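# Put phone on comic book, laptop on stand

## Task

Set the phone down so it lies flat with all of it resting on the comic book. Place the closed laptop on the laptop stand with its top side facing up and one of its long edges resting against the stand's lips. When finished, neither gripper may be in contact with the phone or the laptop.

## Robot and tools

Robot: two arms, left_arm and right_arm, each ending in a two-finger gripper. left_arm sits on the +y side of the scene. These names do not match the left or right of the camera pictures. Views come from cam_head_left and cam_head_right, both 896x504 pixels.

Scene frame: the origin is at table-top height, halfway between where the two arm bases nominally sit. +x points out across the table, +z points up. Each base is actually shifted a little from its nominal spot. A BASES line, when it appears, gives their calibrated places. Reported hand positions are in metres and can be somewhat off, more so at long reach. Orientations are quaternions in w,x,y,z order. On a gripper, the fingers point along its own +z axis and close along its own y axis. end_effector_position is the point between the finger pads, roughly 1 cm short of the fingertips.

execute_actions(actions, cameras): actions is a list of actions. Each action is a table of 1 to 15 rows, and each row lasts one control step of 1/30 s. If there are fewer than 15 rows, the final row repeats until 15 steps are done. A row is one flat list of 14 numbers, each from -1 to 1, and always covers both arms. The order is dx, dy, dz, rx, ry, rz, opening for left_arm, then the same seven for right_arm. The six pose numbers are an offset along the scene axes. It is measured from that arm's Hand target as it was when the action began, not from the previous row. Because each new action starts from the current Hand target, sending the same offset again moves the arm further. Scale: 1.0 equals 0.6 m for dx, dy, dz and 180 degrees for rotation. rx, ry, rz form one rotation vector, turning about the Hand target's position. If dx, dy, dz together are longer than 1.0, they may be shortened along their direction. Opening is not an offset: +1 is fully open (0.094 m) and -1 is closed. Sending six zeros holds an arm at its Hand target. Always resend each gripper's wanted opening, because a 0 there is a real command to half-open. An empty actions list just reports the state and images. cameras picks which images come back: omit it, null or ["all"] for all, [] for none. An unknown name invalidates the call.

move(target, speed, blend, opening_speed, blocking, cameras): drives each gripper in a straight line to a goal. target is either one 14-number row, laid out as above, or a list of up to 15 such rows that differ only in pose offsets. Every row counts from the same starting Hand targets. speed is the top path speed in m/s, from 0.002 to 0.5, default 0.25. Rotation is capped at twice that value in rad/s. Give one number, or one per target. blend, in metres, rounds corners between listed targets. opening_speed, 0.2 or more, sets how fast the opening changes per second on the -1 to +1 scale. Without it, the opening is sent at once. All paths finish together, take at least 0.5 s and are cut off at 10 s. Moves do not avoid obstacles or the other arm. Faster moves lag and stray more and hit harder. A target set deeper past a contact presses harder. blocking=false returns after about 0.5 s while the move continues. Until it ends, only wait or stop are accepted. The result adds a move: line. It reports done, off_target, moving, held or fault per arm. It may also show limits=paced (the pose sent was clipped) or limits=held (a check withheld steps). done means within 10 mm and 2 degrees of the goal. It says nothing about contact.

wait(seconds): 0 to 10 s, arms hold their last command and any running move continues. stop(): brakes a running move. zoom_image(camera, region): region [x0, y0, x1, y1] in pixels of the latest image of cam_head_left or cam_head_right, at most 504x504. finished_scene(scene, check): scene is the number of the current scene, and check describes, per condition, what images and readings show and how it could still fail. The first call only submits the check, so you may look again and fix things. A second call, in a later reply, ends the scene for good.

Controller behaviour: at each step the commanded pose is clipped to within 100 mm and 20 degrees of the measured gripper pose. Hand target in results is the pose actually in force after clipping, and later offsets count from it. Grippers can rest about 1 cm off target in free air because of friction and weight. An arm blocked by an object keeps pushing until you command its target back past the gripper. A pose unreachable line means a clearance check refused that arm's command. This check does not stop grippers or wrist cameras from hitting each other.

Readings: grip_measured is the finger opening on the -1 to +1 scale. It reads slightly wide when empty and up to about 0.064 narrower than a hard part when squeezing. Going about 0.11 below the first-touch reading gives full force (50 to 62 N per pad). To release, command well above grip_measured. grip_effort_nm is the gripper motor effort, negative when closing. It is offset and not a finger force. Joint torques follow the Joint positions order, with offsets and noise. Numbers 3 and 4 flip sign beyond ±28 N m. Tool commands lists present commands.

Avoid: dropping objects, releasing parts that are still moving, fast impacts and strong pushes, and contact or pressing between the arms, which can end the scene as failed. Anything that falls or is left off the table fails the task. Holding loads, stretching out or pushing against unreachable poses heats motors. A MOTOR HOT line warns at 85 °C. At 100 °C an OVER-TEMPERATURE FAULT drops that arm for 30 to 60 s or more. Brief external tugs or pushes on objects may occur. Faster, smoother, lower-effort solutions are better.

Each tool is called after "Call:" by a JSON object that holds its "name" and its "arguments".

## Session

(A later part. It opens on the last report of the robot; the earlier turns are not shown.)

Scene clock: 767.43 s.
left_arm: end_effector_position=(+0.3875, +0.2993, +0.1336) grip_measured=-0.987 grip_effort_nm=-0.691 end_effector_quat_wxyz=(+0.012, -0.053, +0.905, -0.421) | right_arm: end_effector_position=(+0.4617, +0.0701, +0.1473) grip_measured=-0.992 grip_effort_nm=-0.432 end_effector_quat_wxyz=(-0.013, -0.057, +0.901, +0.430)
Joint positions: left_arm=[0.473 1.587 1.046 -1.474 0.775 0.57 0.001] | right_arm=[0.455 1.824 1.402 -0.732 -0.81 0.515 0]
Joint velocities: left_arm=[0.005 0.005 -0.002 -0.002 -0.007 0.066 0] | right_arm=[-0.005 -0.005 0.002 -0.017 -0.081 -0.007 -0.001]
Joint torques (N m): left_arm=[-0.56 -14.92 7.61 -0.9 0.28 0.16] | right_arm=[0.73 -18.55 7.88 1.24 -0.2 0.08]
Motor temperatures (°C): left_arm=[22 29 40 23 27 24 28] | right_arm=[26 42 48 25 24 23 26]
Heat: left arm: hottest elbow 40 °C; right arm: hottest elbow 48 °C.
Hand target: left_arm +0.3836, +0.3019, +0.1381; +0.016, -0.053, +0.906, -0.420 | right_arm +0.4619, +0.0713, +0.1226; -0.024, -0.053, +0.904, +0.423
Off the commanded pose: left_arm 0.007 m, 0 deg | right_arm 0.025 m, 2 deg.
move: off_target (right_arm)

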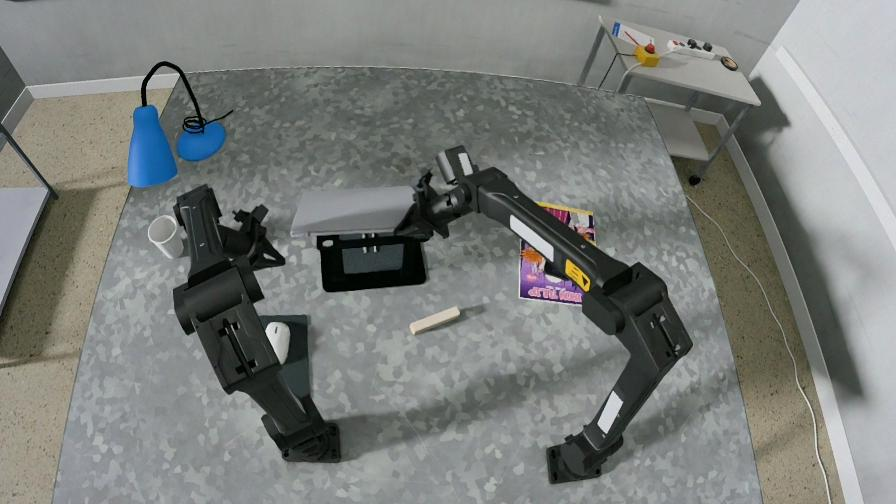

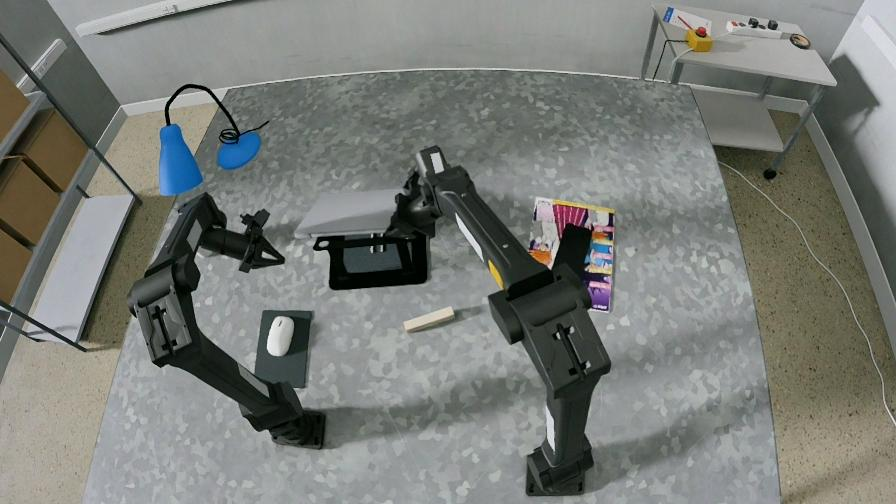

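Call:
{"name": "move", "arguments": {"target": [0,0,0,0,0,0,-1,0.045,0,-0.01,0,0,0,-1], "speed": 0.05, "cameras": ["cam_head_left","cam_head_right"]}}

Call:
{"name": "zoom_image", "arguments": {"camera": "cam_head_left", "region": [285, 180, 445, 270]}}

Call:
{"name": "zoom_image", "arguments": {"camera": "cam_head_right", "region": [345, 190, 445, 246]}}

Scene clock: 775.47 s.
left_arm: end_effector_position=(+0.3875, +0.2993, +0.1336) grip_measured=-0.987 grip_effort_nm=-0.696 end_effector_quat_wxyz=(+0.012, -0.053, +0.905, -0.421) | right_arm: end_effector_position=(+0.4637, +0.0701, +0.1459) grip_measured=-0.992 grip_effort_nm=-0.432 end_effector_quat_wxyz=(-0.019, -0.063, +0.898, +0.435)
Joint positions: left_arm=[0.473 1.587 1.046 -1.474 0.775 0.57 0.001] | right_arm=[0.45 1.839 1.417 -0.749 -0.831 0.493 0]
Joint velocities: left_arm=[-0.015 -0.005 0.012 -0.012 0.066 -0.022 0] | right_arm=[0.005 -0.005 0.007 0.007 0.007 0.022 0]
Joint torques (N m): left_arm=[-0.85 -14.39 7.69 -0.83 0.26 0.17] | right_arm=[-0.62 -14.97 12.11 0.83 0.2 0.04]
Motor temperatures (°C): left_arm=[22 29 40 23 27 24 28] | right_arm=[26 42 48 25 24 23 26]
Heat: left arm: hottest elbow 40 °C; right arm: hottest elbow 48 °C.
Hand target: left_arm +0.3836, +0.3019, +0.1381; +0.015, -0.053, +0.906, -0.420 | right_arm +0.4889, +0.0709, +0.1162; -0.024, -0.052, +0.904, +0.423
Off the commanded pose: left_arm 0.007 m, 0 deg | right_arm 0.039 m, 2 deg.
move: off_target (right_arm)

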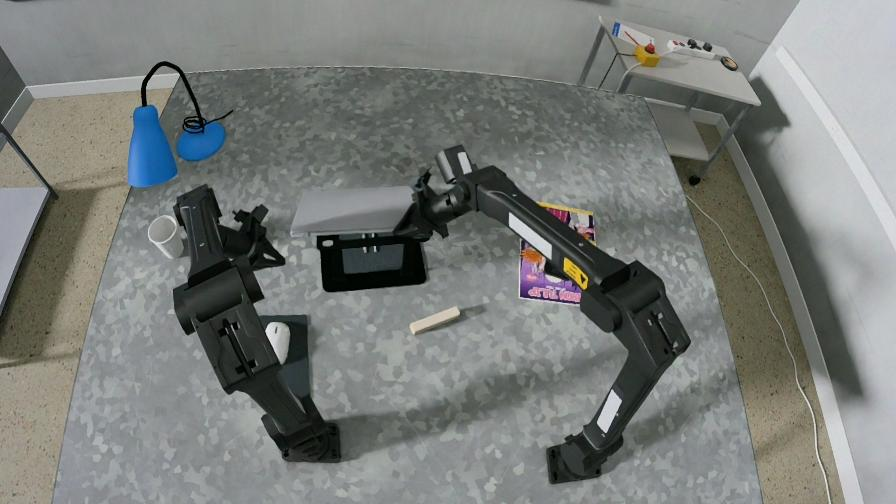

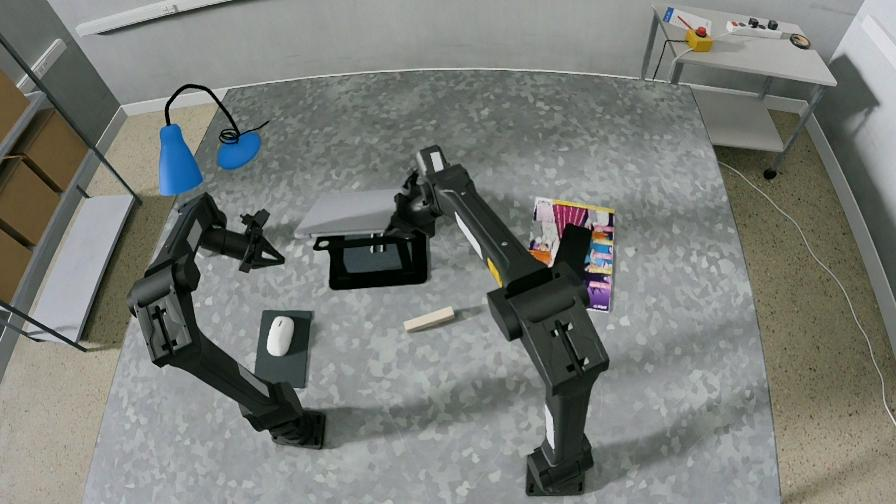

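Scaled by 3.150.

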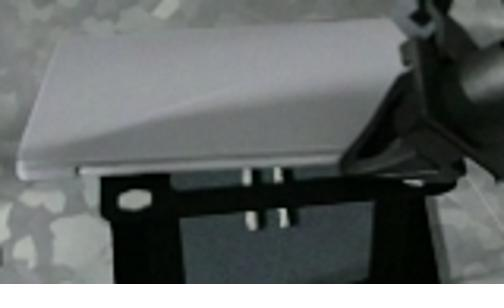

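Scaled by 5.040.

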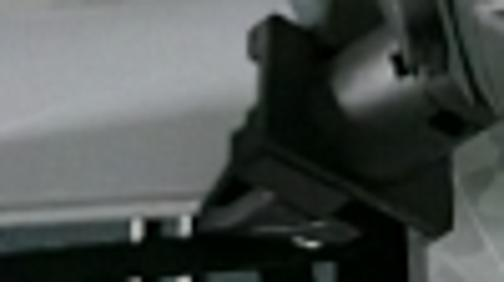

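Call:
{"name": "move", "arguments": {"target": [0,0,0,0,0,0,-1,0.025,0,0,0,0,0,-1], "speed": 0.05, "cameras": ["cam_head_left","cam_head_right"]}}

Call:
{"name": "zoom_image", "arguments": {"camera": "cam_head_left", "region": [285, 180, 445, 270]}}

Call:
{"name": "zoom_image", "arguments": {"camera": "cam_head_right", "region": [345, 190, 445, 246]}}

Scene clock: 779.03 s.
left_arm: end_effector_position=(+0.3875, +0.2993, +0.1336) grip_measured=-0.987 grip_effort_nm=-0.696 end_effector_quat_wxyz=(+0.012, -0.053, +0.905, -0.421) | right_arm: end_effector_position=(+0.4680, +0.0731, +0.1460) grip_measured=-0.992 grip_effort_nm=-0.437 end_effector_quat_wxyz=(-0.030, -0.065, +0.898, +0.435)
Joint positions: left_arm=[0.473 1.587 1.046 -1.474 0.775 0.57 0.001] | right_arm=[0.449 1.863 1.455 -0.791 -0.842 0.478 0]
Joint velocities: left_arm=[-0.015 -0.005 -0.007 0.007 0.022 0.037 0] | right_arm=[-0.005 0.005 0.002 -0.002 0.022 -0.051 0]
Joint torques (N m): left_arm=[-0.38 -14.27 7.66 -0.95 0.32 0.2] | right_arm=[-1.26 -14.86 12.97 1.24 0.43 0.02]
Motor temperatures (°C): left_arm=[22 29 40 23 27 24 28] | right_arm=[26 42 48 25 24 23 26]
Heat: left arm: hottest elbow 40 °C; right arm: hottest elbow 48 °C.
Hand target: left_arm +0.3836, +0.3019, +0.1381; +0.015, -0.053, +0.906, -0.420 | right_arm +0.5040, +0.0708, +0.1161; -0.024, -0.053, +0.904, +0.423
Off the commanded pose: left_arm 0.007 m, 0 deg | right_arm 0.047 m, 2 deg.
move: off_target (right_arm)

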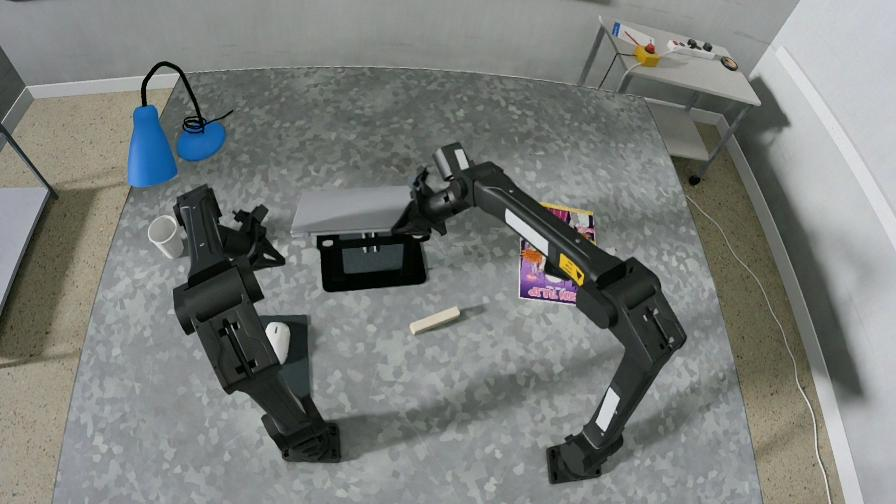

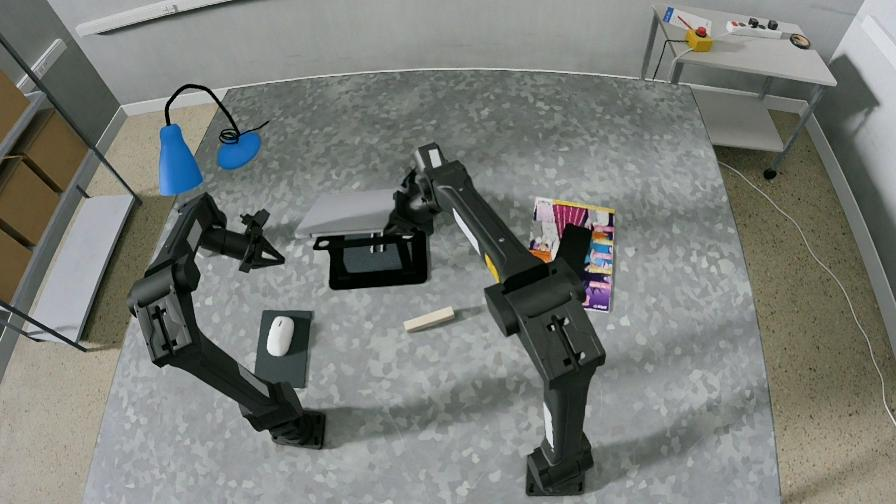

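Scaled by 3.150.

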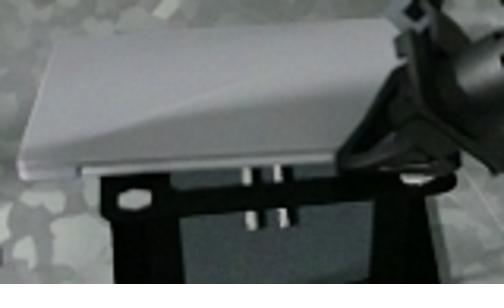

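Scaled by 5.040.

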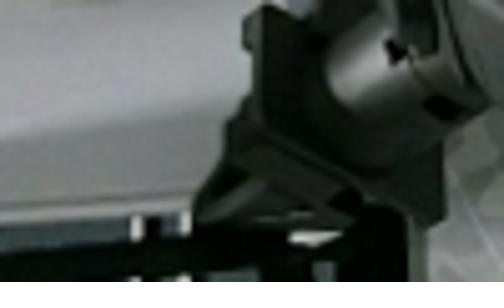

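Call:
{"name": "move", "arguments": {"target": [0,0,0,0,0,0,-1,0.02,0,-0.01,0,0,0,-1], "speed": 0.04, "cameras": ["cam_head_left"]}}

Call:
{"name": "zoom_image", "arguments": {"camera": "cam_head_left", "region": [285, 180, 445, 270]}}

Scene clock: 782.47 s.
left_arm: end_effector_position=(+0.3875, +0.2993, +0.1336) grip_measured=-0.987 grip_effort_nm=-0.696 end_effector_quat_wxyz=(+0.012, -0.053, +0.905, -0.421) | right_arm: end_effector_position=(+0.4764, +0.0718, +0.1443) grip_measured=-0.992 grip_effort_nm=-0.437 end_effector_quat_wxyz=(-0.033, -0.064, +0.897, +0.436)
Joint positions: left_arm=[0.473 1.587 1.046 -1.474 0.775 0.57 0.001] | right_arm=[0.44 1.886 1.483 -0.809 -0.851 0.465 0]
Joint velocities: left_arm=[-0.005 0.005 0.002 0.002 0.007 0.022 -0.001] | right_arm=[-0.005 -0.005 -0.007 0.002 -0.022 -0.066 0.001]
Joint torques (N m): left_arm=[-0.56 -15.03 7.5 -0.94 0.33 0.16] | right_arm=[-1.2 -14.92 13.16 1.26 0.64 -0.02]
Motor temperatures (°C): left_arm=[22 29 40 23 27 24 28] | right_arm=[26 42 48 25 24 23 26]
Heat: left arm: hottest elbow 40 °C; right arm: hottest elbow 48 °C.
Hand target: left_arm +0.3836, +0.3019, +0.1381; +0.015, -0.053, +0.906, -0.420 | right_arm +0.5159, +0.0704, +0.1100; -0.023, -0.053, +0.904, +0.423
Off the commanded pose: left_arm 0.007 m, 0 deg | right_arm 0.052 m, 2 deg.
move: off_target (right_arm)
Images, in order (width x height): cam_head_left 896x504.

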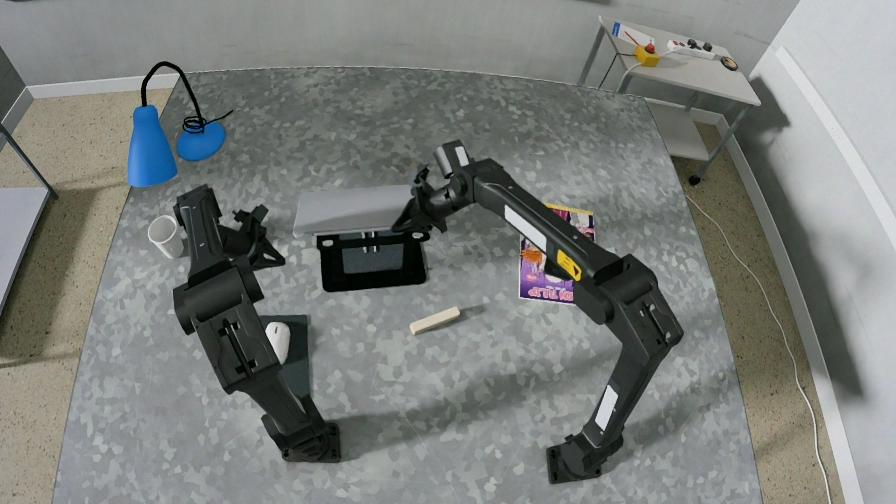

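Scaled by 3.150.

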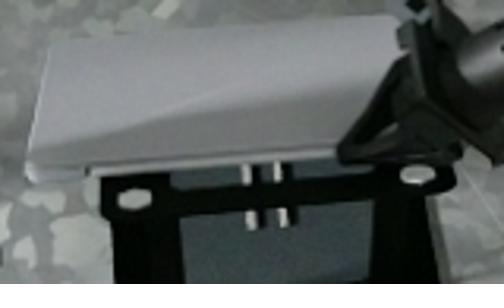

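Call:
{"name": "move", "arguments": {"target": [[0.0,-0.05,0.008,0,0,0,-1,0,0,0,0,0,0,-1],[0.055,-0.05,0.008,0,0,0,-1,0,0,0,0,0,0,-1]], "speed": 0.06, "cameras": ["cam_head_left"]}}

Call:
{"name": "zoom_image", "arguments": {"camera": "cam_head_left", "region": [265, 180, 425, 270]}}

Scene clock: 800.10 s.
left_arm: end_effector_position=(+0.3945, +0.2680, +0.1330) grip_measured=-0.987 grip_effort_nm=-0.696 end_effector_quat_wxyz=(-0.002, -0.065, +0.902, -0.427) | right_arm: end_effector_position=(+0.4765, +0.0719, +0.1442) grip_measured=-0.992 grip_effort_nm=-0.432 end_effector_quat_wxyz=(-0.033, -0.065, +0.897, +0.436)
Joint positions: left_arm=[0.393 1.571 1.023 -1.424 0.81 0.452 0.001] | right_arm=[0.44 1.886 1.483 -0.81 -0.851 0.464 0]
Joint velocities: left_arm=[-0.005 0.005 -0.002 0.002 0.007 0.037 0] | right_arm=[-0.005 -0.005 0.002 -0.017 0.022 0.022 0.001]
Joint torques (N m): left_arm=[-2.43 -12.28 13.03 -0.05 0.53 -0.06] | right_arm=[-1.14 -14.8 13.27 1.35 0.65 0.03]
Motor temperatures (°C): left_arm=[22 29 40 23 27 24 28] | right_arm=[26 42 50 25 25 23 26]
Heat: left arm: hottest elbow 40 °C; right arm: hottest elbow 50 °C.
Hand target: left_arm +0.4166, +0.2718, +0.1435; +0.016, -0.053, +0.906, -0.420 | right_arm +0.5159, +0.0705, +0.1099; -0.023, -0.053, +0.904, +0.423
Off the commanded pose: left_arm 0.025 m, 3 deg | right_arm 0.052 m, 3 deg.
move: off_target (left_arm, right_arm)
Images, in order (width x height): cam_head_left 896x504.

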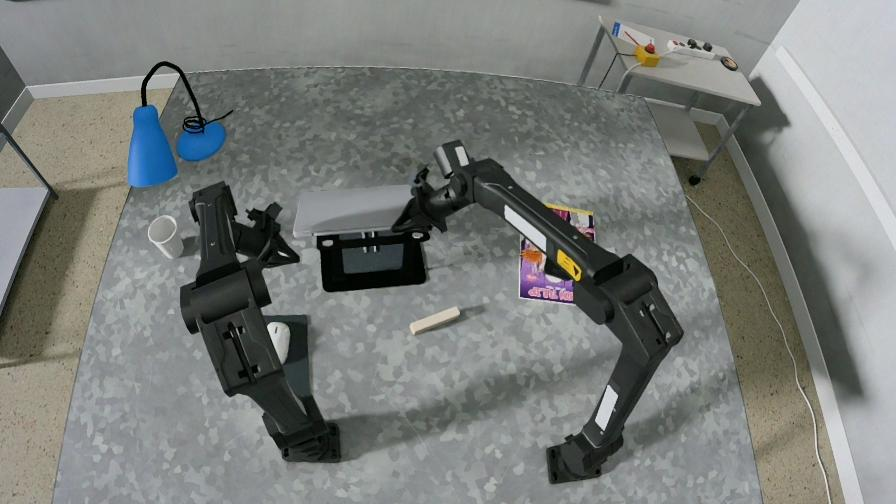

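Scaled by 3.150.

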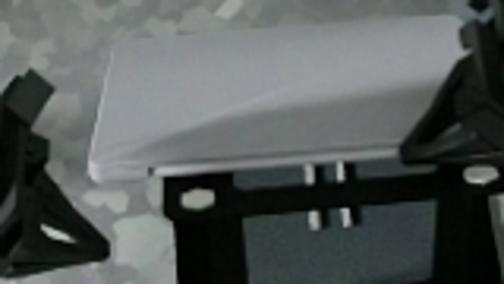

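Call:
{"name": "move", "arguments": {"target": [0.05,-0.02,0.012,0,0,0,-1,0,0,0,0,0,0,-1], "speed": 0.05, "cameras": ["cam_head_left"]}}

Call:
{"name": "zoom_image", "arguments": {"camera": "cam_head_left", "region": [265, 180, 425, 270]}}

Scene clock: 804.83 s.
left_arm: end_effector_position=(+0.4234, +0.2572, +0.1399) grip_measured=-0.987 grip_effort_nm=-0.696 end_effector_quat_wxyz=(-0.003, -0.065, +0.902, -0.426) | right_arm: end_effector_position=(+0.4765, +0.0719, +0.1442) grip_measured=-0.992 grip_effort_nm=-0.437 end_effector_quat_wxyz=(-0.033, -0.065, +0.897, +0.436)
Joint positions: left_arm=[0.339 1.603 1.089 -1.403 0.828 0.377 0.001] | right_arm=[0.44 1.886 1.483 -0.81 -0.851 0.464 0]
Joint velocities: left_arm=[-0.015 0.005 -0.007 0.012 0.022 -0.095 -0.001] | right_arm=[0.005 -0.015 0.007 0.002 0.037 -0.037 -0.001]
Joint torques (N m): left_arm=[-2.9 -12.98 13.83 -0.06 0.6 -0.02] | right_arm=[-1.08 -14.62 13.26 1.36 0.64 0.03]
Motor temperatures (°C): left_arm=[22 29 40 23 27 24 28] | right_arm=[26 42 50 25 25 23 26]
Heat: left arm: hottest elbow 40 °C; right arm: hottest elbow 50 °C.
Hand target: left_arm +0.4466, +0.2599, +0.1509; +0.016, -0.053, +0.906, -0.420 | right_arm +0.5159, +0.0705, +0.1099; -0.024, -0.052, +0.904, +0.423
Off the commanded pose: left_arm 0.026 m, 3 deg | right_arm 0.052 m, 3 deg.
move: off_target (left_arm, right_arm)
Images, in order (width x height): cam_head_left 896x504.

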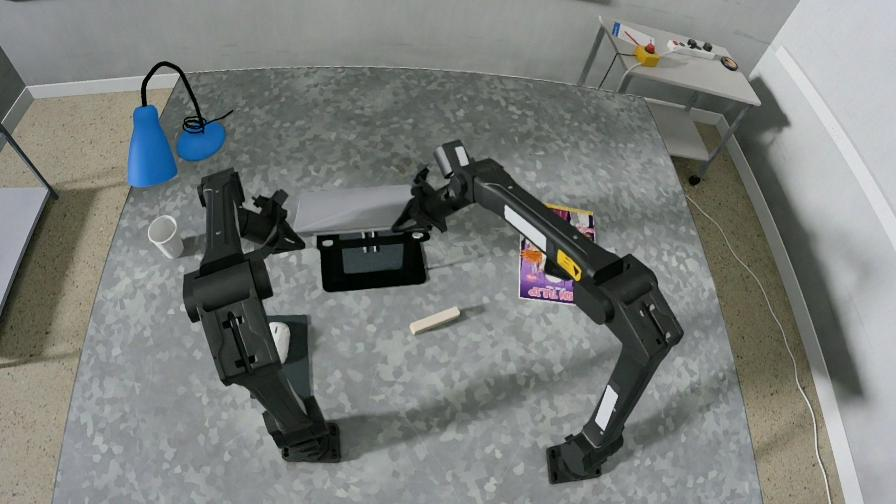

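Scaled by 3.150.

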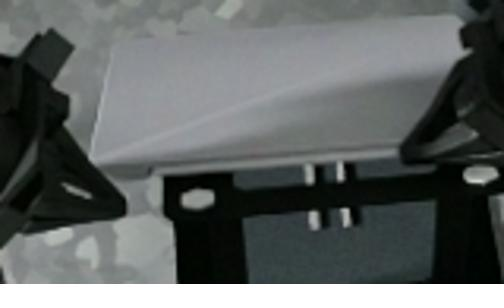

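Call:
{"name": "move", "arguments": {"target": [0.035,0,-0.008,0,0,0,-1,0,0,0,0,0,0,-1], "speed": 0.05, "cameras": ["cam_head_left"]}}

Call:
{"name": "zoom_image", "arguments": {"camera": "cam_head_left", "region": [265, 180, 425, 270]}}

Scene clock: 808.97 s.
left_arm: end_effector_position=(+0.4444, +0.2580, +0.1348) grip_measured=-0.987 grip_effort_nm=-0.696 end_effector_quat_wxyz=(-0.003, -0.066, +0.902, -0.426) | right_arm: end_effector_position=(+0.4765, +0.0719, +0.1442) grip_measured=-0.992 grip_effort_nm=-0.432 end_effector_quat_wxyz=(-0.033, -0.065, +0.897, +0.436)
Joint positions: left_arm=[0.323 1.653 1.139 -1.385 0.832 0.353 0.001] | right_arm=[0.44 1.886 1.483 -0.81 -0.851 0.464 0]
Joint velocities: left_arm=[-0.015 0.005 0.007 -0.017 0.007 -0.051 -0.001] | right_arm=[-0.005 0.005 -0.012 -0.012 0.007 -0.037 -0.001]
Joint torques (N m): left_arm=[-2.43 -13.68 13.6 -0.03 0.55 -0.02] | right_arm=[-1.14 -14.74 13.24 1.39 0.64 0.03]
Motor temperatures (°C): left_arm=[22 29 40 23 27 24 28] | right_arm=[26 42 50 25 25 23 26]
Heat: left arm: hottest elbow 40 °C; right arm: hottest elbow 50 °C.
Hand target: left_arm +0.4677, +0.2598, +0.1462; +0.016, -0.053, +0.906, -0.420 | right_arm +0.5159, +0.0705, +0.1099; -0.023, -0.053, +0.904, +0.423
Off the commanded pose: left_arm 0.026 m, 3 deg | right_arm 0.052 m, 3 deg.
move: off_target (left_arm, right_arm)
Images, in order (width x height): cam_head_left 896x504.

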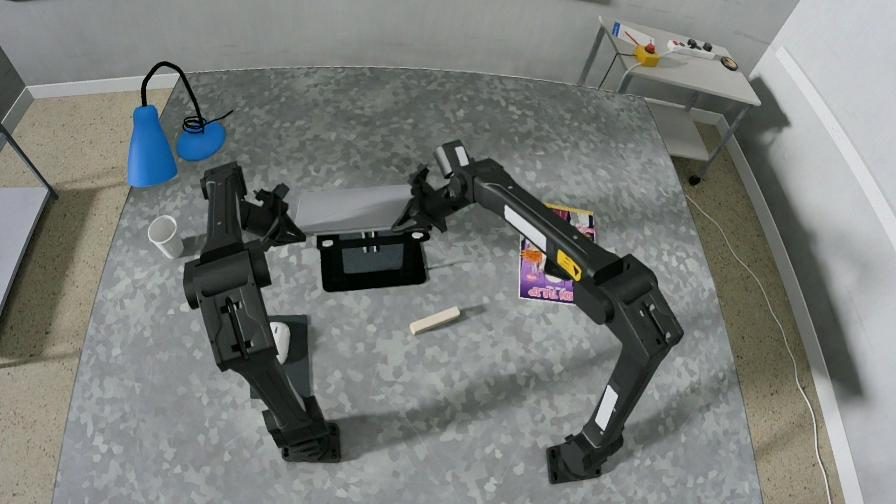

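Scaled by 3.150.

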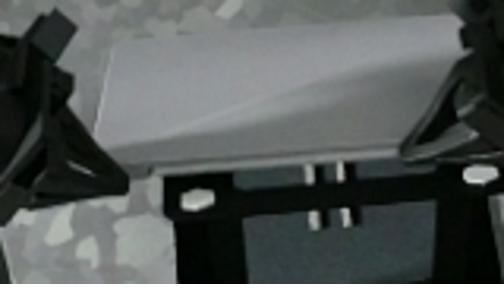

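Call:
{"name": "move", "arguments": {"target": [0.02,0,-0.003,0,0,0,-1,0,0,0,0,0,0,-1], "speed": 0.04, "cameras": ["cam_head_left"]}}

Call:
{"name": "zoom_image", "arguments": {"camera": "cam_head_left", "region": [265, 180, 425, 270]}}

Scene clock: 812.30 s.
left_arm: end_effector_position=(+0.4543, +0.2584, +0.1344) grip_measured=-0.987 grip_effort_nm=-0.696 end_effector_quat_wxyz=(-0.003, -0.067, +0.902, -0.426) | right_arm: end_effector_position=(+0.4765, +0.0719, +0.1442) grip_measured=-0.992 grip_effort_nm=-0.437 end_effector_quat_wxyz=(-0.033, -0.065, +0.897, +0.436)
Joint positions: left_arm=[0.317 1.673 1.165 -1.382 0.834 0.34 0.001] | right_arm=[0.44 1.886 1.483 -0.81 -0.851 0.464 0]
Joint velocities: left_arm=[-0.005 -0.005 -0.002 -0.007 0.037 -0.022 -0.001] | right_arm=[0.005 0.015 -0.012 0.012 -0.051 0.007 -0.001]
Joint torques (N m): left_arm=[-2.49 -13.57 14.12 0.06 0.57 -0.02] | right_arm=[-1.14 -14.51 13.26 1.36 0.64 0.03]
Motor temperatures (°C): left_arm=[22 29 41 23 27 24 28] | right_arm=[26 41 51 25 25 23 26]
Heat: left arm: hottest elbow 41 °C; right arm: hottest elbow 51 °C.
Hand target: left_arm +0.4798, +0.2596, +0.1446; +0.016, -0.053, +0.906, -0.420 | right_arm +0.5159, +0.0705, +0.1100; -0.023, -0.053, +0.904, +0.423
Off the commanded pose: left_arm 0.027 m, 3 deg | right_arm 0.052 m, 3 deg.
move: off_target (left_arm, right_arm)
Images, in order (width x height): cam_head_left 896x504.

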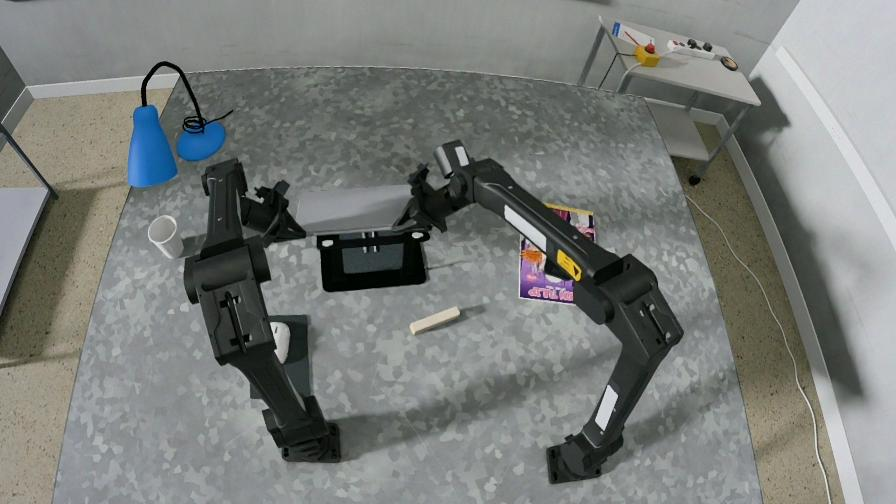

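Scaled by 3.150.

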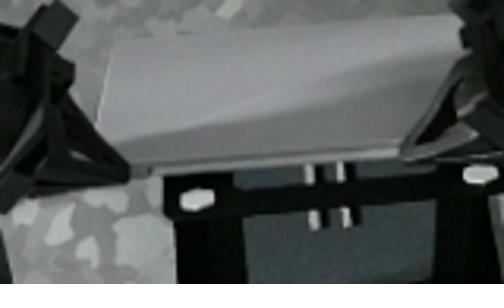

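Call:
{"name": "move", "arguments": {"target": [0.025,0,-0.005,0,0,0,-1,0.008,0,-0.004,0,0,0,-1], "speed": 0.04, "cameras": ["cam_head_left"]}}

Call:
{"name": "zoom_image", "arguments": {"camera": "cam_head_left", "region": [265, 180, 425, 270]}}

Scene clock: 815.30 s.
left_arm: end_effector_position=(+0.4663, +0.2608, +0.1341) grip_measured=-0.987 grip_effort_nm=-0.696 end_effector_quat_wxyz=(-0.003, -0.070, +0.902, -0.425) | right_arm: end_effector_position=(+0.4854, +0.0743, +0.1444) grip_measured=-0.992 grip_effort_nm=-0.437 end_effector_quat_wxyz=(-0.028, -0.067, +0.896, +0.438)
Joint positions: left_arm=[0.312 1.699 1.199 -1.382 0.835 0.325 0.001] | right_arm=[0.437 1.904 1.51 -0.81 -0.851 0.46 0]
Joint velocities: left_arm=[0.005 0.015 -0.017 0.002 0.022 -0.051 0] | right_arm=[-0.015 0.015 -0.007 -0.007 -0.022 -0.022 -0.001]
Joint torques (N m): left_arm=[-2.84 -13.27 14.58 0.4 0.66 -0.02] | right_arm=[-1.2 -15.38 12.6 1.2 0.6 0.03]
Motor temperatures (°C): left_arm=[22 29 41 23 27 24 28] | right_arm=[26 41 51 25 25 23 26]
Heat: left arm: hottest elbow 41 °C; right arm: hottest elbow 51 °C.
Hand target: left_arm +0.4948, +0.2595, +0.1416; +0.016, -0.053, +0.906, -0.420 | right_arm +0.5207, +0.0705, +0.1076; -0.023, -0.053, +0.904, +0.423
Off the commanded pose: left_arm 0.030 m, 3 deg | right_arm 0.051 m, 3 deg.
move: off_target (left_arm, right_arm)
Images, in order (width x height): cam_head_left 896x504.

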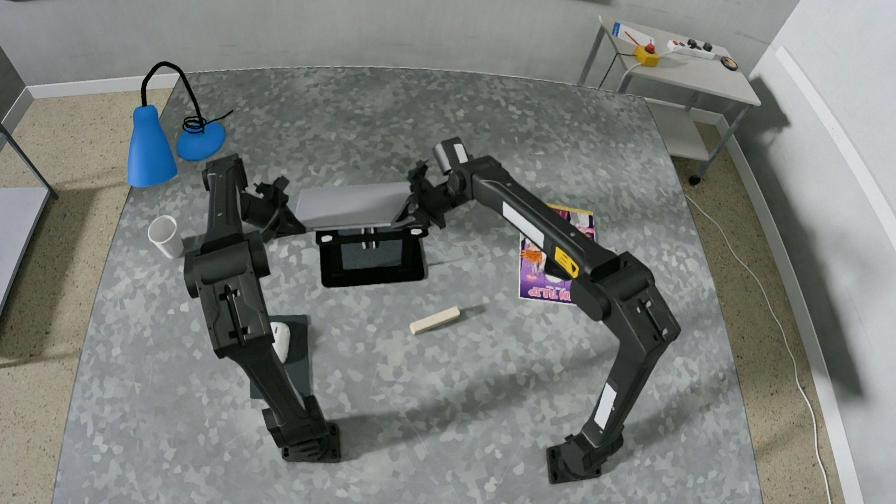

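Scaled by 3.150.

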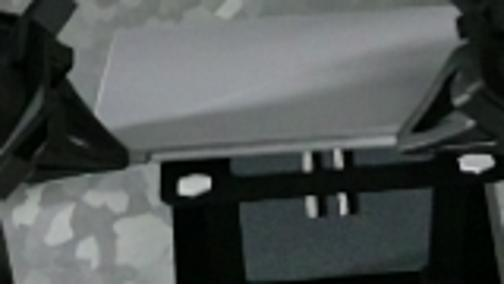

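Call:
{"name": "move", "arguments": {"target": [[-0.03,0,0,0,0,0,-1,-0.07,0,0.035,0,0,0,-1],[-0.03,0,0,0,0,0,-1,-0.13,0,0.1,0,0,0,-1]], "speed": 0.08, "cameras": ["cam_head_left","cam_head_right"]}}

Call:
{"name": "zoom_image", "arguments": {"camera": "cam_head_left", "region": [285, 170, 445, 260]}}

Call:
{"name": "zoom_image", "arguments": {"camera": "cam_head_right", "region": [285, 170, 445, 260]}}

Scene clock: 828.33 s.
left_arm: end_effector_position=(+0.4662, +0.2607, +0.1343) grip_measured=-0.987 grip_effort_nm=-0.691 end_effector_quat_wxyz=(-0.003, -0.071, +0.902, -0.425) | right_arm: end_effector_position=(+0.4542, +0.0714, +0.1696) grip_measured=-0.992 grip_effort_nm=-0.432 end_effector_quat_wxyz=(-0.014, -0.055, +0.903, +0.427)
Joint positions: left_arm=[0.312 1.699 1.199 -1.382 0.835 0.324 0.001] | right_arm=[0.464 1.787 1.414 -0.779 -0.801 0.527 0]
Joint velocities: left_arm=[0.005 -0.005 -0.007 -0.017 0.022 0.007 0] | right_arm=[-0.005 0.015 -0.007 -0.007 -0.037 -0.022 0.001]
Joint torques (N m): left_arm=[-2.61 -15.97 10.32 0.55 0.51 0.11] | right_arm=[1.2 -22.12 7.45 0.39 -0.29 0.17]
Motor temperatures (°C): left_arm=[22 29 43 23 27 24 28] | right_arm=[26 41 53 25 25 23 26]
Heat: left arm: hottest elbow 43 °C; right arm: hottest elbow 53 °C.
Hand target: left_arm +0.4767, +0.2596, +0.1415; +0.016, -0.053, +0.906, -0.420 | right_arm +0.4434, +0.0723, +0.1683; -0.024, -0.053, +0.905, +0.423
Off the commanded pose: left_arm 0.013 m, 3 deg | right_arm 0.012 m, 1 deg.
move: off_target (left_arm, right_arm)

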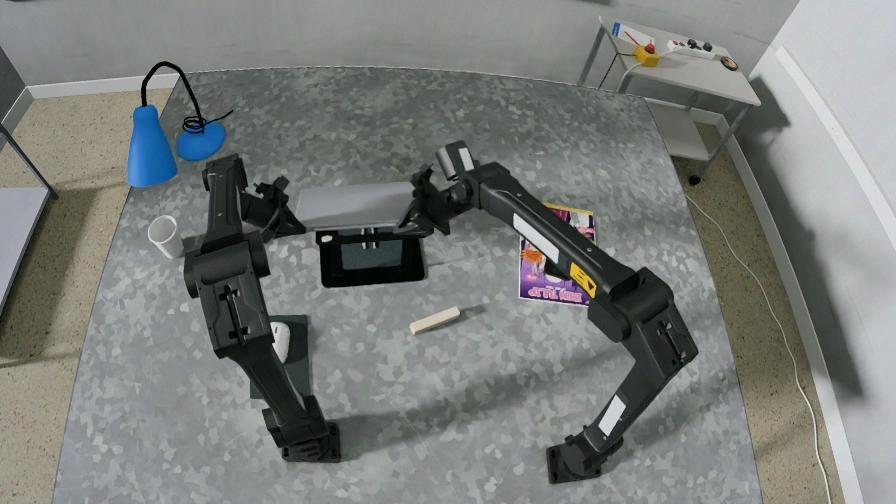

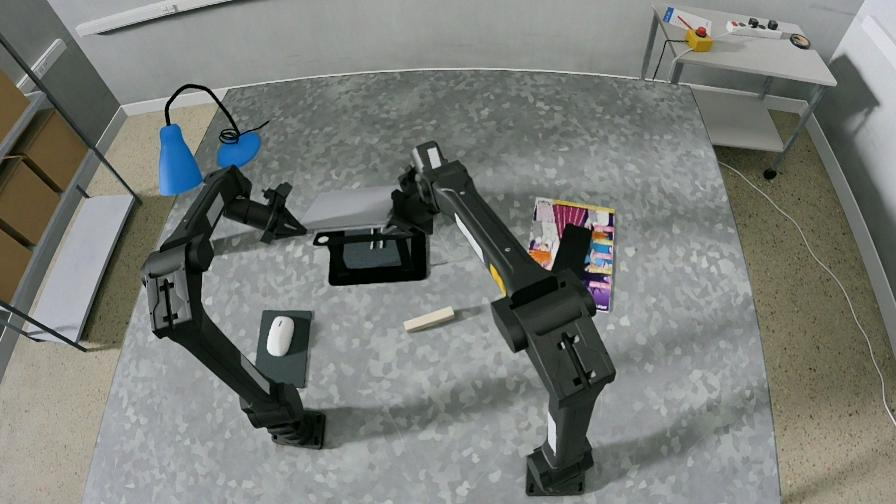

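Scaled by 3.150.

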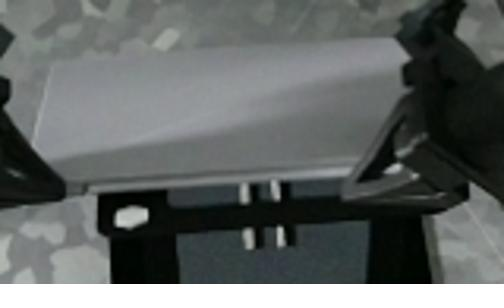

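Scaled by 3.150.

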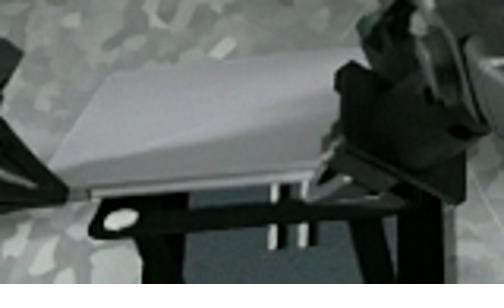

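Call:
{"name": "move", "arguments": {"target": [-0.03,0,0,0,0,0,-1,-0.05,-0.25,0.06,0,0,0,-1], "speed": 0.15, "cameras": ["cam_head_left","cam_head_right"]}}

Call:
{"name": "zoom_image", "arguments": {"camera": "cam_head_left", "region": [285, 170, 445, 260]}}

Call:
{"name": "zoom_image", "arguments": {"camera": "cam_head_right", "region": [285, 170, 445, 260]}}

Scene clock: 834.03 s.
left_arm: end_effector_position=(+0.4605, +0.2589, +0.1332) grip_measured=-0.987 grip_effort_nm=-0.696 end_effector_quat_wxyz=(+0.001, -0.062, +0.903, -0.424) | right_arm: end_effector_position=(+0.4173, -0.0723, +0.2059) grip_measured=-0.992 grip_effort_nm=-0.432 end_effector_quat_wxyz=(-0.021, -0.053, +0.904, +0.423)
Joint positions: left_arm=[0.312 1.685 1.179 -1.374 0.834 0.342 0.001] | right_arm=[0.227 1.594 1.279 -1.109 -0.865 0.182 0]
Joint velocities: left_arm=[-0.005 0.005 -0.002 -0.012 0.051 0.022 0.002] | right_arm=[-0.005 -0.015 0.002 0.002 -0.081 -0.037 0]
Joint torques (N m): left_arm=[-0.85 -17.32 7.6 0.13 0.43 0.14] | right_arm=[0.09 -18.43 7.64 0.02 -0.52 0.04]
Motor temperatures (°C): left_arm=[22 30 43 23 27 24 28] | right_arm=[26 42 52 25 25 23 26]
Heat: left arm: hottest elbow 43 °C; right arm: hottest elbow 52 °C.
Hand target: left_arm +0.4587, +0.2597, +0.1414; +0.016, -0.053, +0.906, -0.420 | right_arm +0.4129, -0.0769, +0.2071; -0.022, -0.052, +0.904, +0.423
Off the commanded pose: left_arm 0.009 m, 2 deg | right_arm 0.007 m, 0 deg.
move: done

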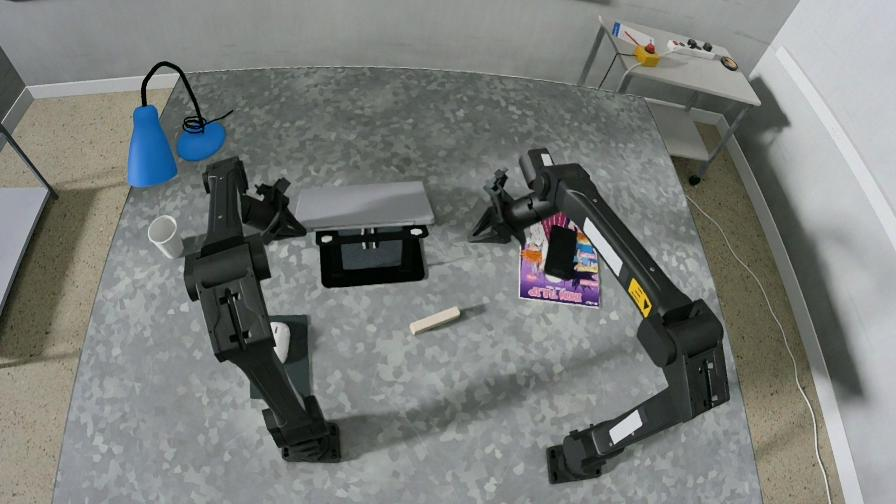

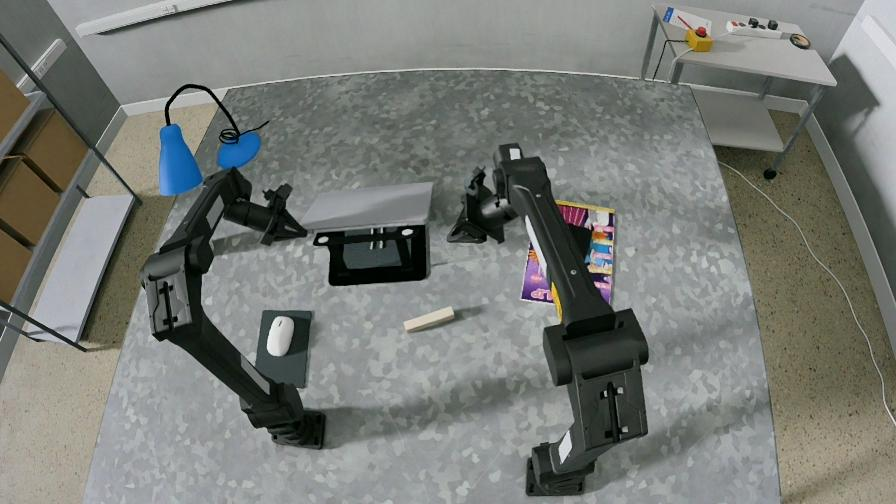

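Scaled by 3.150.

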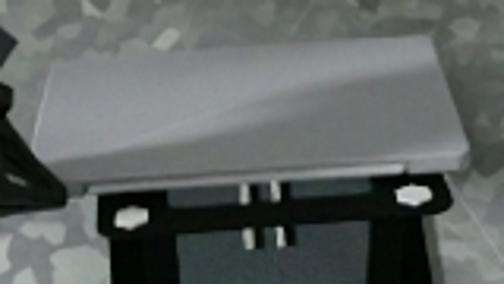

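Scaled by 3.150.

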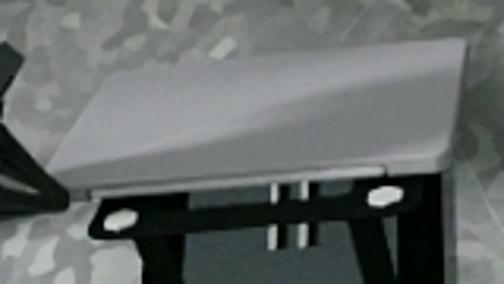

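Call:
{"name": "zoom_image", "arguments": {"camera": "cam_head_left", "region": [330, 172, 380, 200]}}

Call:
{"name": "zoom_image", "arguments": {"camera": "cam_head_left", "region": [370, 170, 420, 198]}}

Call:
{"name": "zoom_image", "arguments": {"camera": "cam_head_right", "region": [310, 172, 440, 245]}}

Scaled by 10.080.

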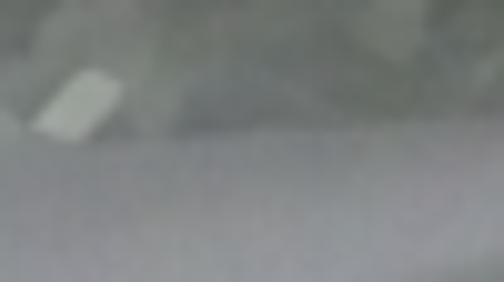

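Scaled by 10.080.

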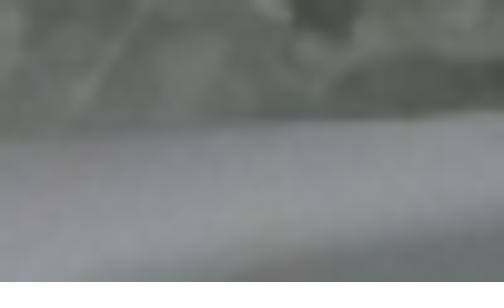

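Scaled by 3.877.

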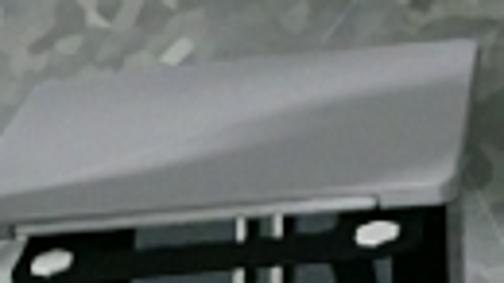

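Call:
{"name": "move", "arguments": {"target": [[-0.07,0.03,0.0,0,0,0,-1,-0.05,-0.05,0.03,0,0,0,-1],[-0.1,0.12,0.1,0,0,0,-1,-0.05,-0.05,0.03,0,0,0,-1]], "speed": 0.1, "blend": [0.02,0], "cameras": ["cam_head_left","cam_head_right"]}}

Call:
{"name": "zoom_image", "arguments": {"camera": "cam_head_left", "region": [285, 170, 445, 260]}}

Call:
{"name": "zoom_image", "arguments": {"camera": "cam_head_right", "region": [480, 180, 640, 320]}}

Scene clock: 869.77 s.
left_arm: end_effector_position=(+0.3862, +0.3197, +0.1774) grip_measured=-0.987 grip_effort_nm=-0.696 end_effector_quat_wxyz=(-0.008, -0.068, +0.900, -0.430) | right_arm: end_effector_position=(+0.3879, -0.1000, +0.2268) grip_measured=-0.992 grip_effort_nm=-0.432 end_effector_quat_wxyz=(-0.020, -0.057, +0.904, +0.423)
Joint positions: left_arm=[0.519 1.583 1.155 -1.667 0.754 0.608 0.001] | right_arm=[0.181 1.501 1.23 -1.208 -0.871 0.104 0]
Joint velocities: left_arm=[-0.005 -0.005 -0.017 -0.007 -0.037 -0.007 -0.001] | right_arm=[0.005 0.005 -0.007 -0.017 0.051 -0.022 -0.001]
Joint torques (N m): left_arm=[-0.62 -14.39 13.39 -0.81 0.27 0.18] | right_arm=[-0.38 -16.56 7.51 -0.05 -0.53 0.02]
Motor temperatures (°C): left_arm=[22 29 40 23 27 24 28] | right_arm=[26 44 49 25 25 23 26]
Heat: left arm: hottest elbow 40 °C; right arm: hottest elbow 49 °C.
Hand target: left_arm +0.3986, +0.3326, +0.2002; +0.015, -0.053, +0.906, -0.420 | right_arm +0.3832, -0.1064, +0.2262; -0.021, -0.052, +0.904, +0.423
Off the commanded pose: left_arm 0.030 m, 3 deg | right_arm 0.009 m, 1 deg.
joint sent to its limit (left arm) — joint 4 (wrist pitch), lower limit. The joint targets still meet the commanded pose.
move: off_target (left_arm)

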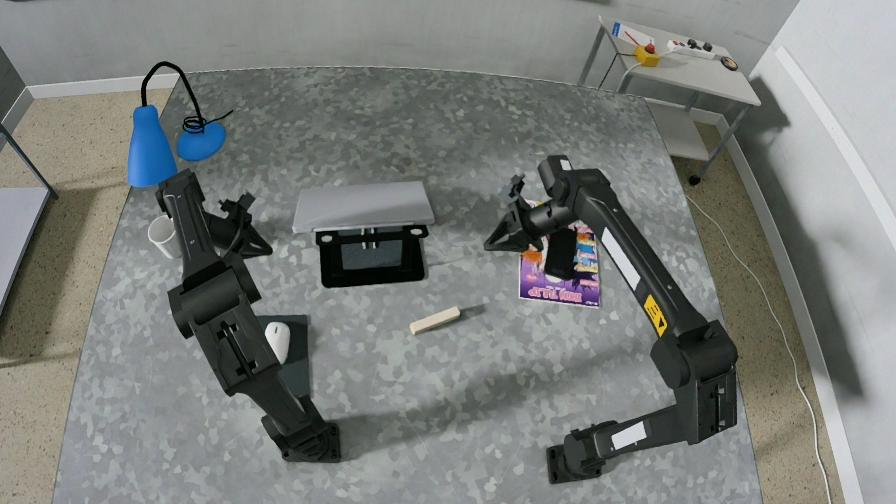

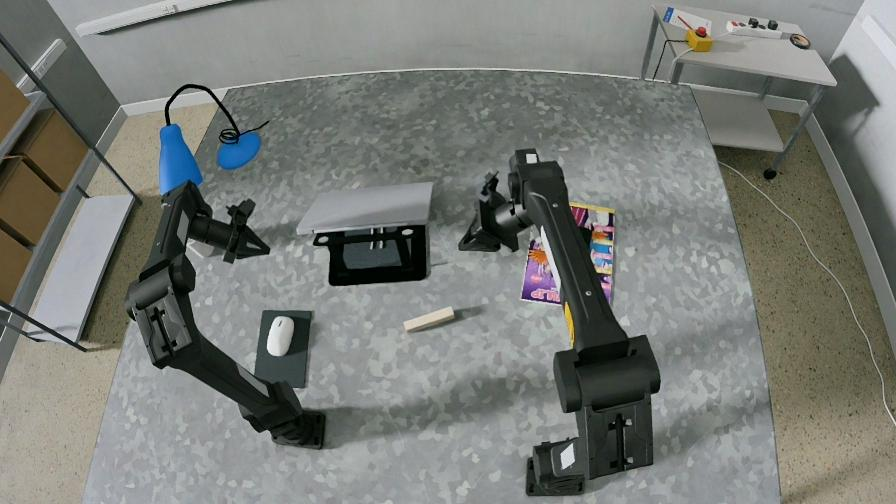

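Scaled by 3.150.

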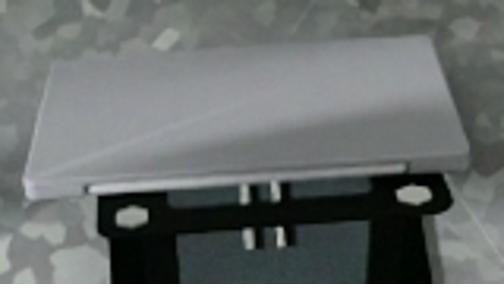

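Scaled by 3.150.

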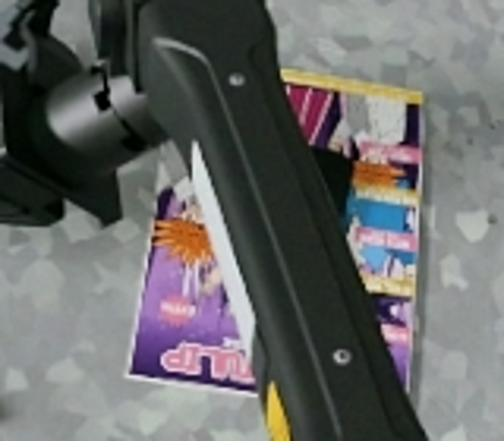

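Call:
{"name": "zoom_image", "arguments": {"camera": "cam_head_left", "region": [480, 180, 640, 320]}}

Call:
{"name": "zoom_image", "arguments": {"camera": "cam_head_right", "region": [285, 165, 445, 255]}}

Scaled by 3.150.

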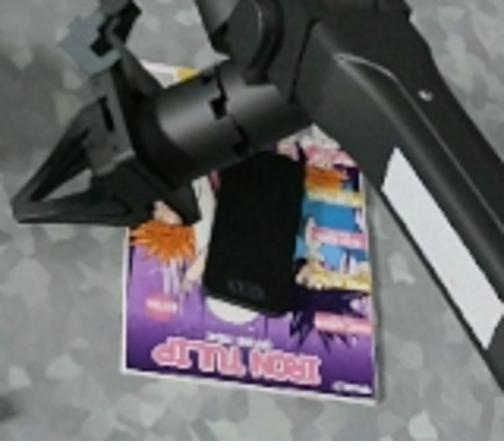

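Scaled by 3.150.

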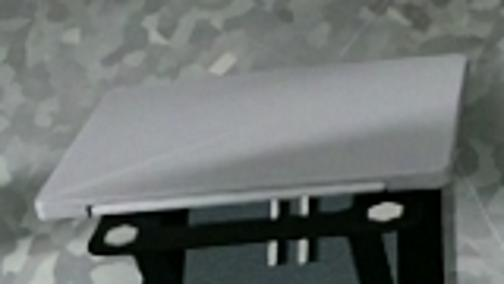

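Call:
{"name": "finished_scene", "arguments": {"scene": 2, "check": "Phone: in the left camera zoom it lies flat, with comic visible on every side that the arm does not hide (right camera partly hidden by the right arm); no part is over the comic's edge. Laptop: closed, lid up, lying in the plate's plane, near edge parallel to the near pads (gap about equal left and right), lips hidden behind the far edge. During the last push from both sides the stand moved together with the laptop with the gap unchanged, which means that the lips stop it; the far top edge computes to z about 0.02-0.03 so it has not climbed onto the lips. The pictures cannot show the contact at the lips directly; a few millimetres of gap at one lip could remain. Both grippers are clear of both objects, at least 8 cm away in pictures; the right hand hovers at z 0.22 above/next to the comic. Nothing fell off."}}

This call ended nothing. Check each condition that your pictures could not show: look closer or test it, and mend what is not met. Then call finished_scene again.

Call:
{"name": "finished_scene", "arguments": {"scene": 2, "check": "Phone flat with comic visible around it, confirmed earlier with the arm out of the way and unchanged now. Laptop closed, lid up, in the plate's plane, near edge parallel to the pads, far edge low and covering the lips; on the last two-handed push the stand moved together with the laptop with no relative sliding, so the far long edge bears on the lips. A gap of a few mm at one lip cannot be excluded by pictures. Both grippers are clear of both objects and at rest; nothing is falling or off the table."}}

The scene is finished: the task was done.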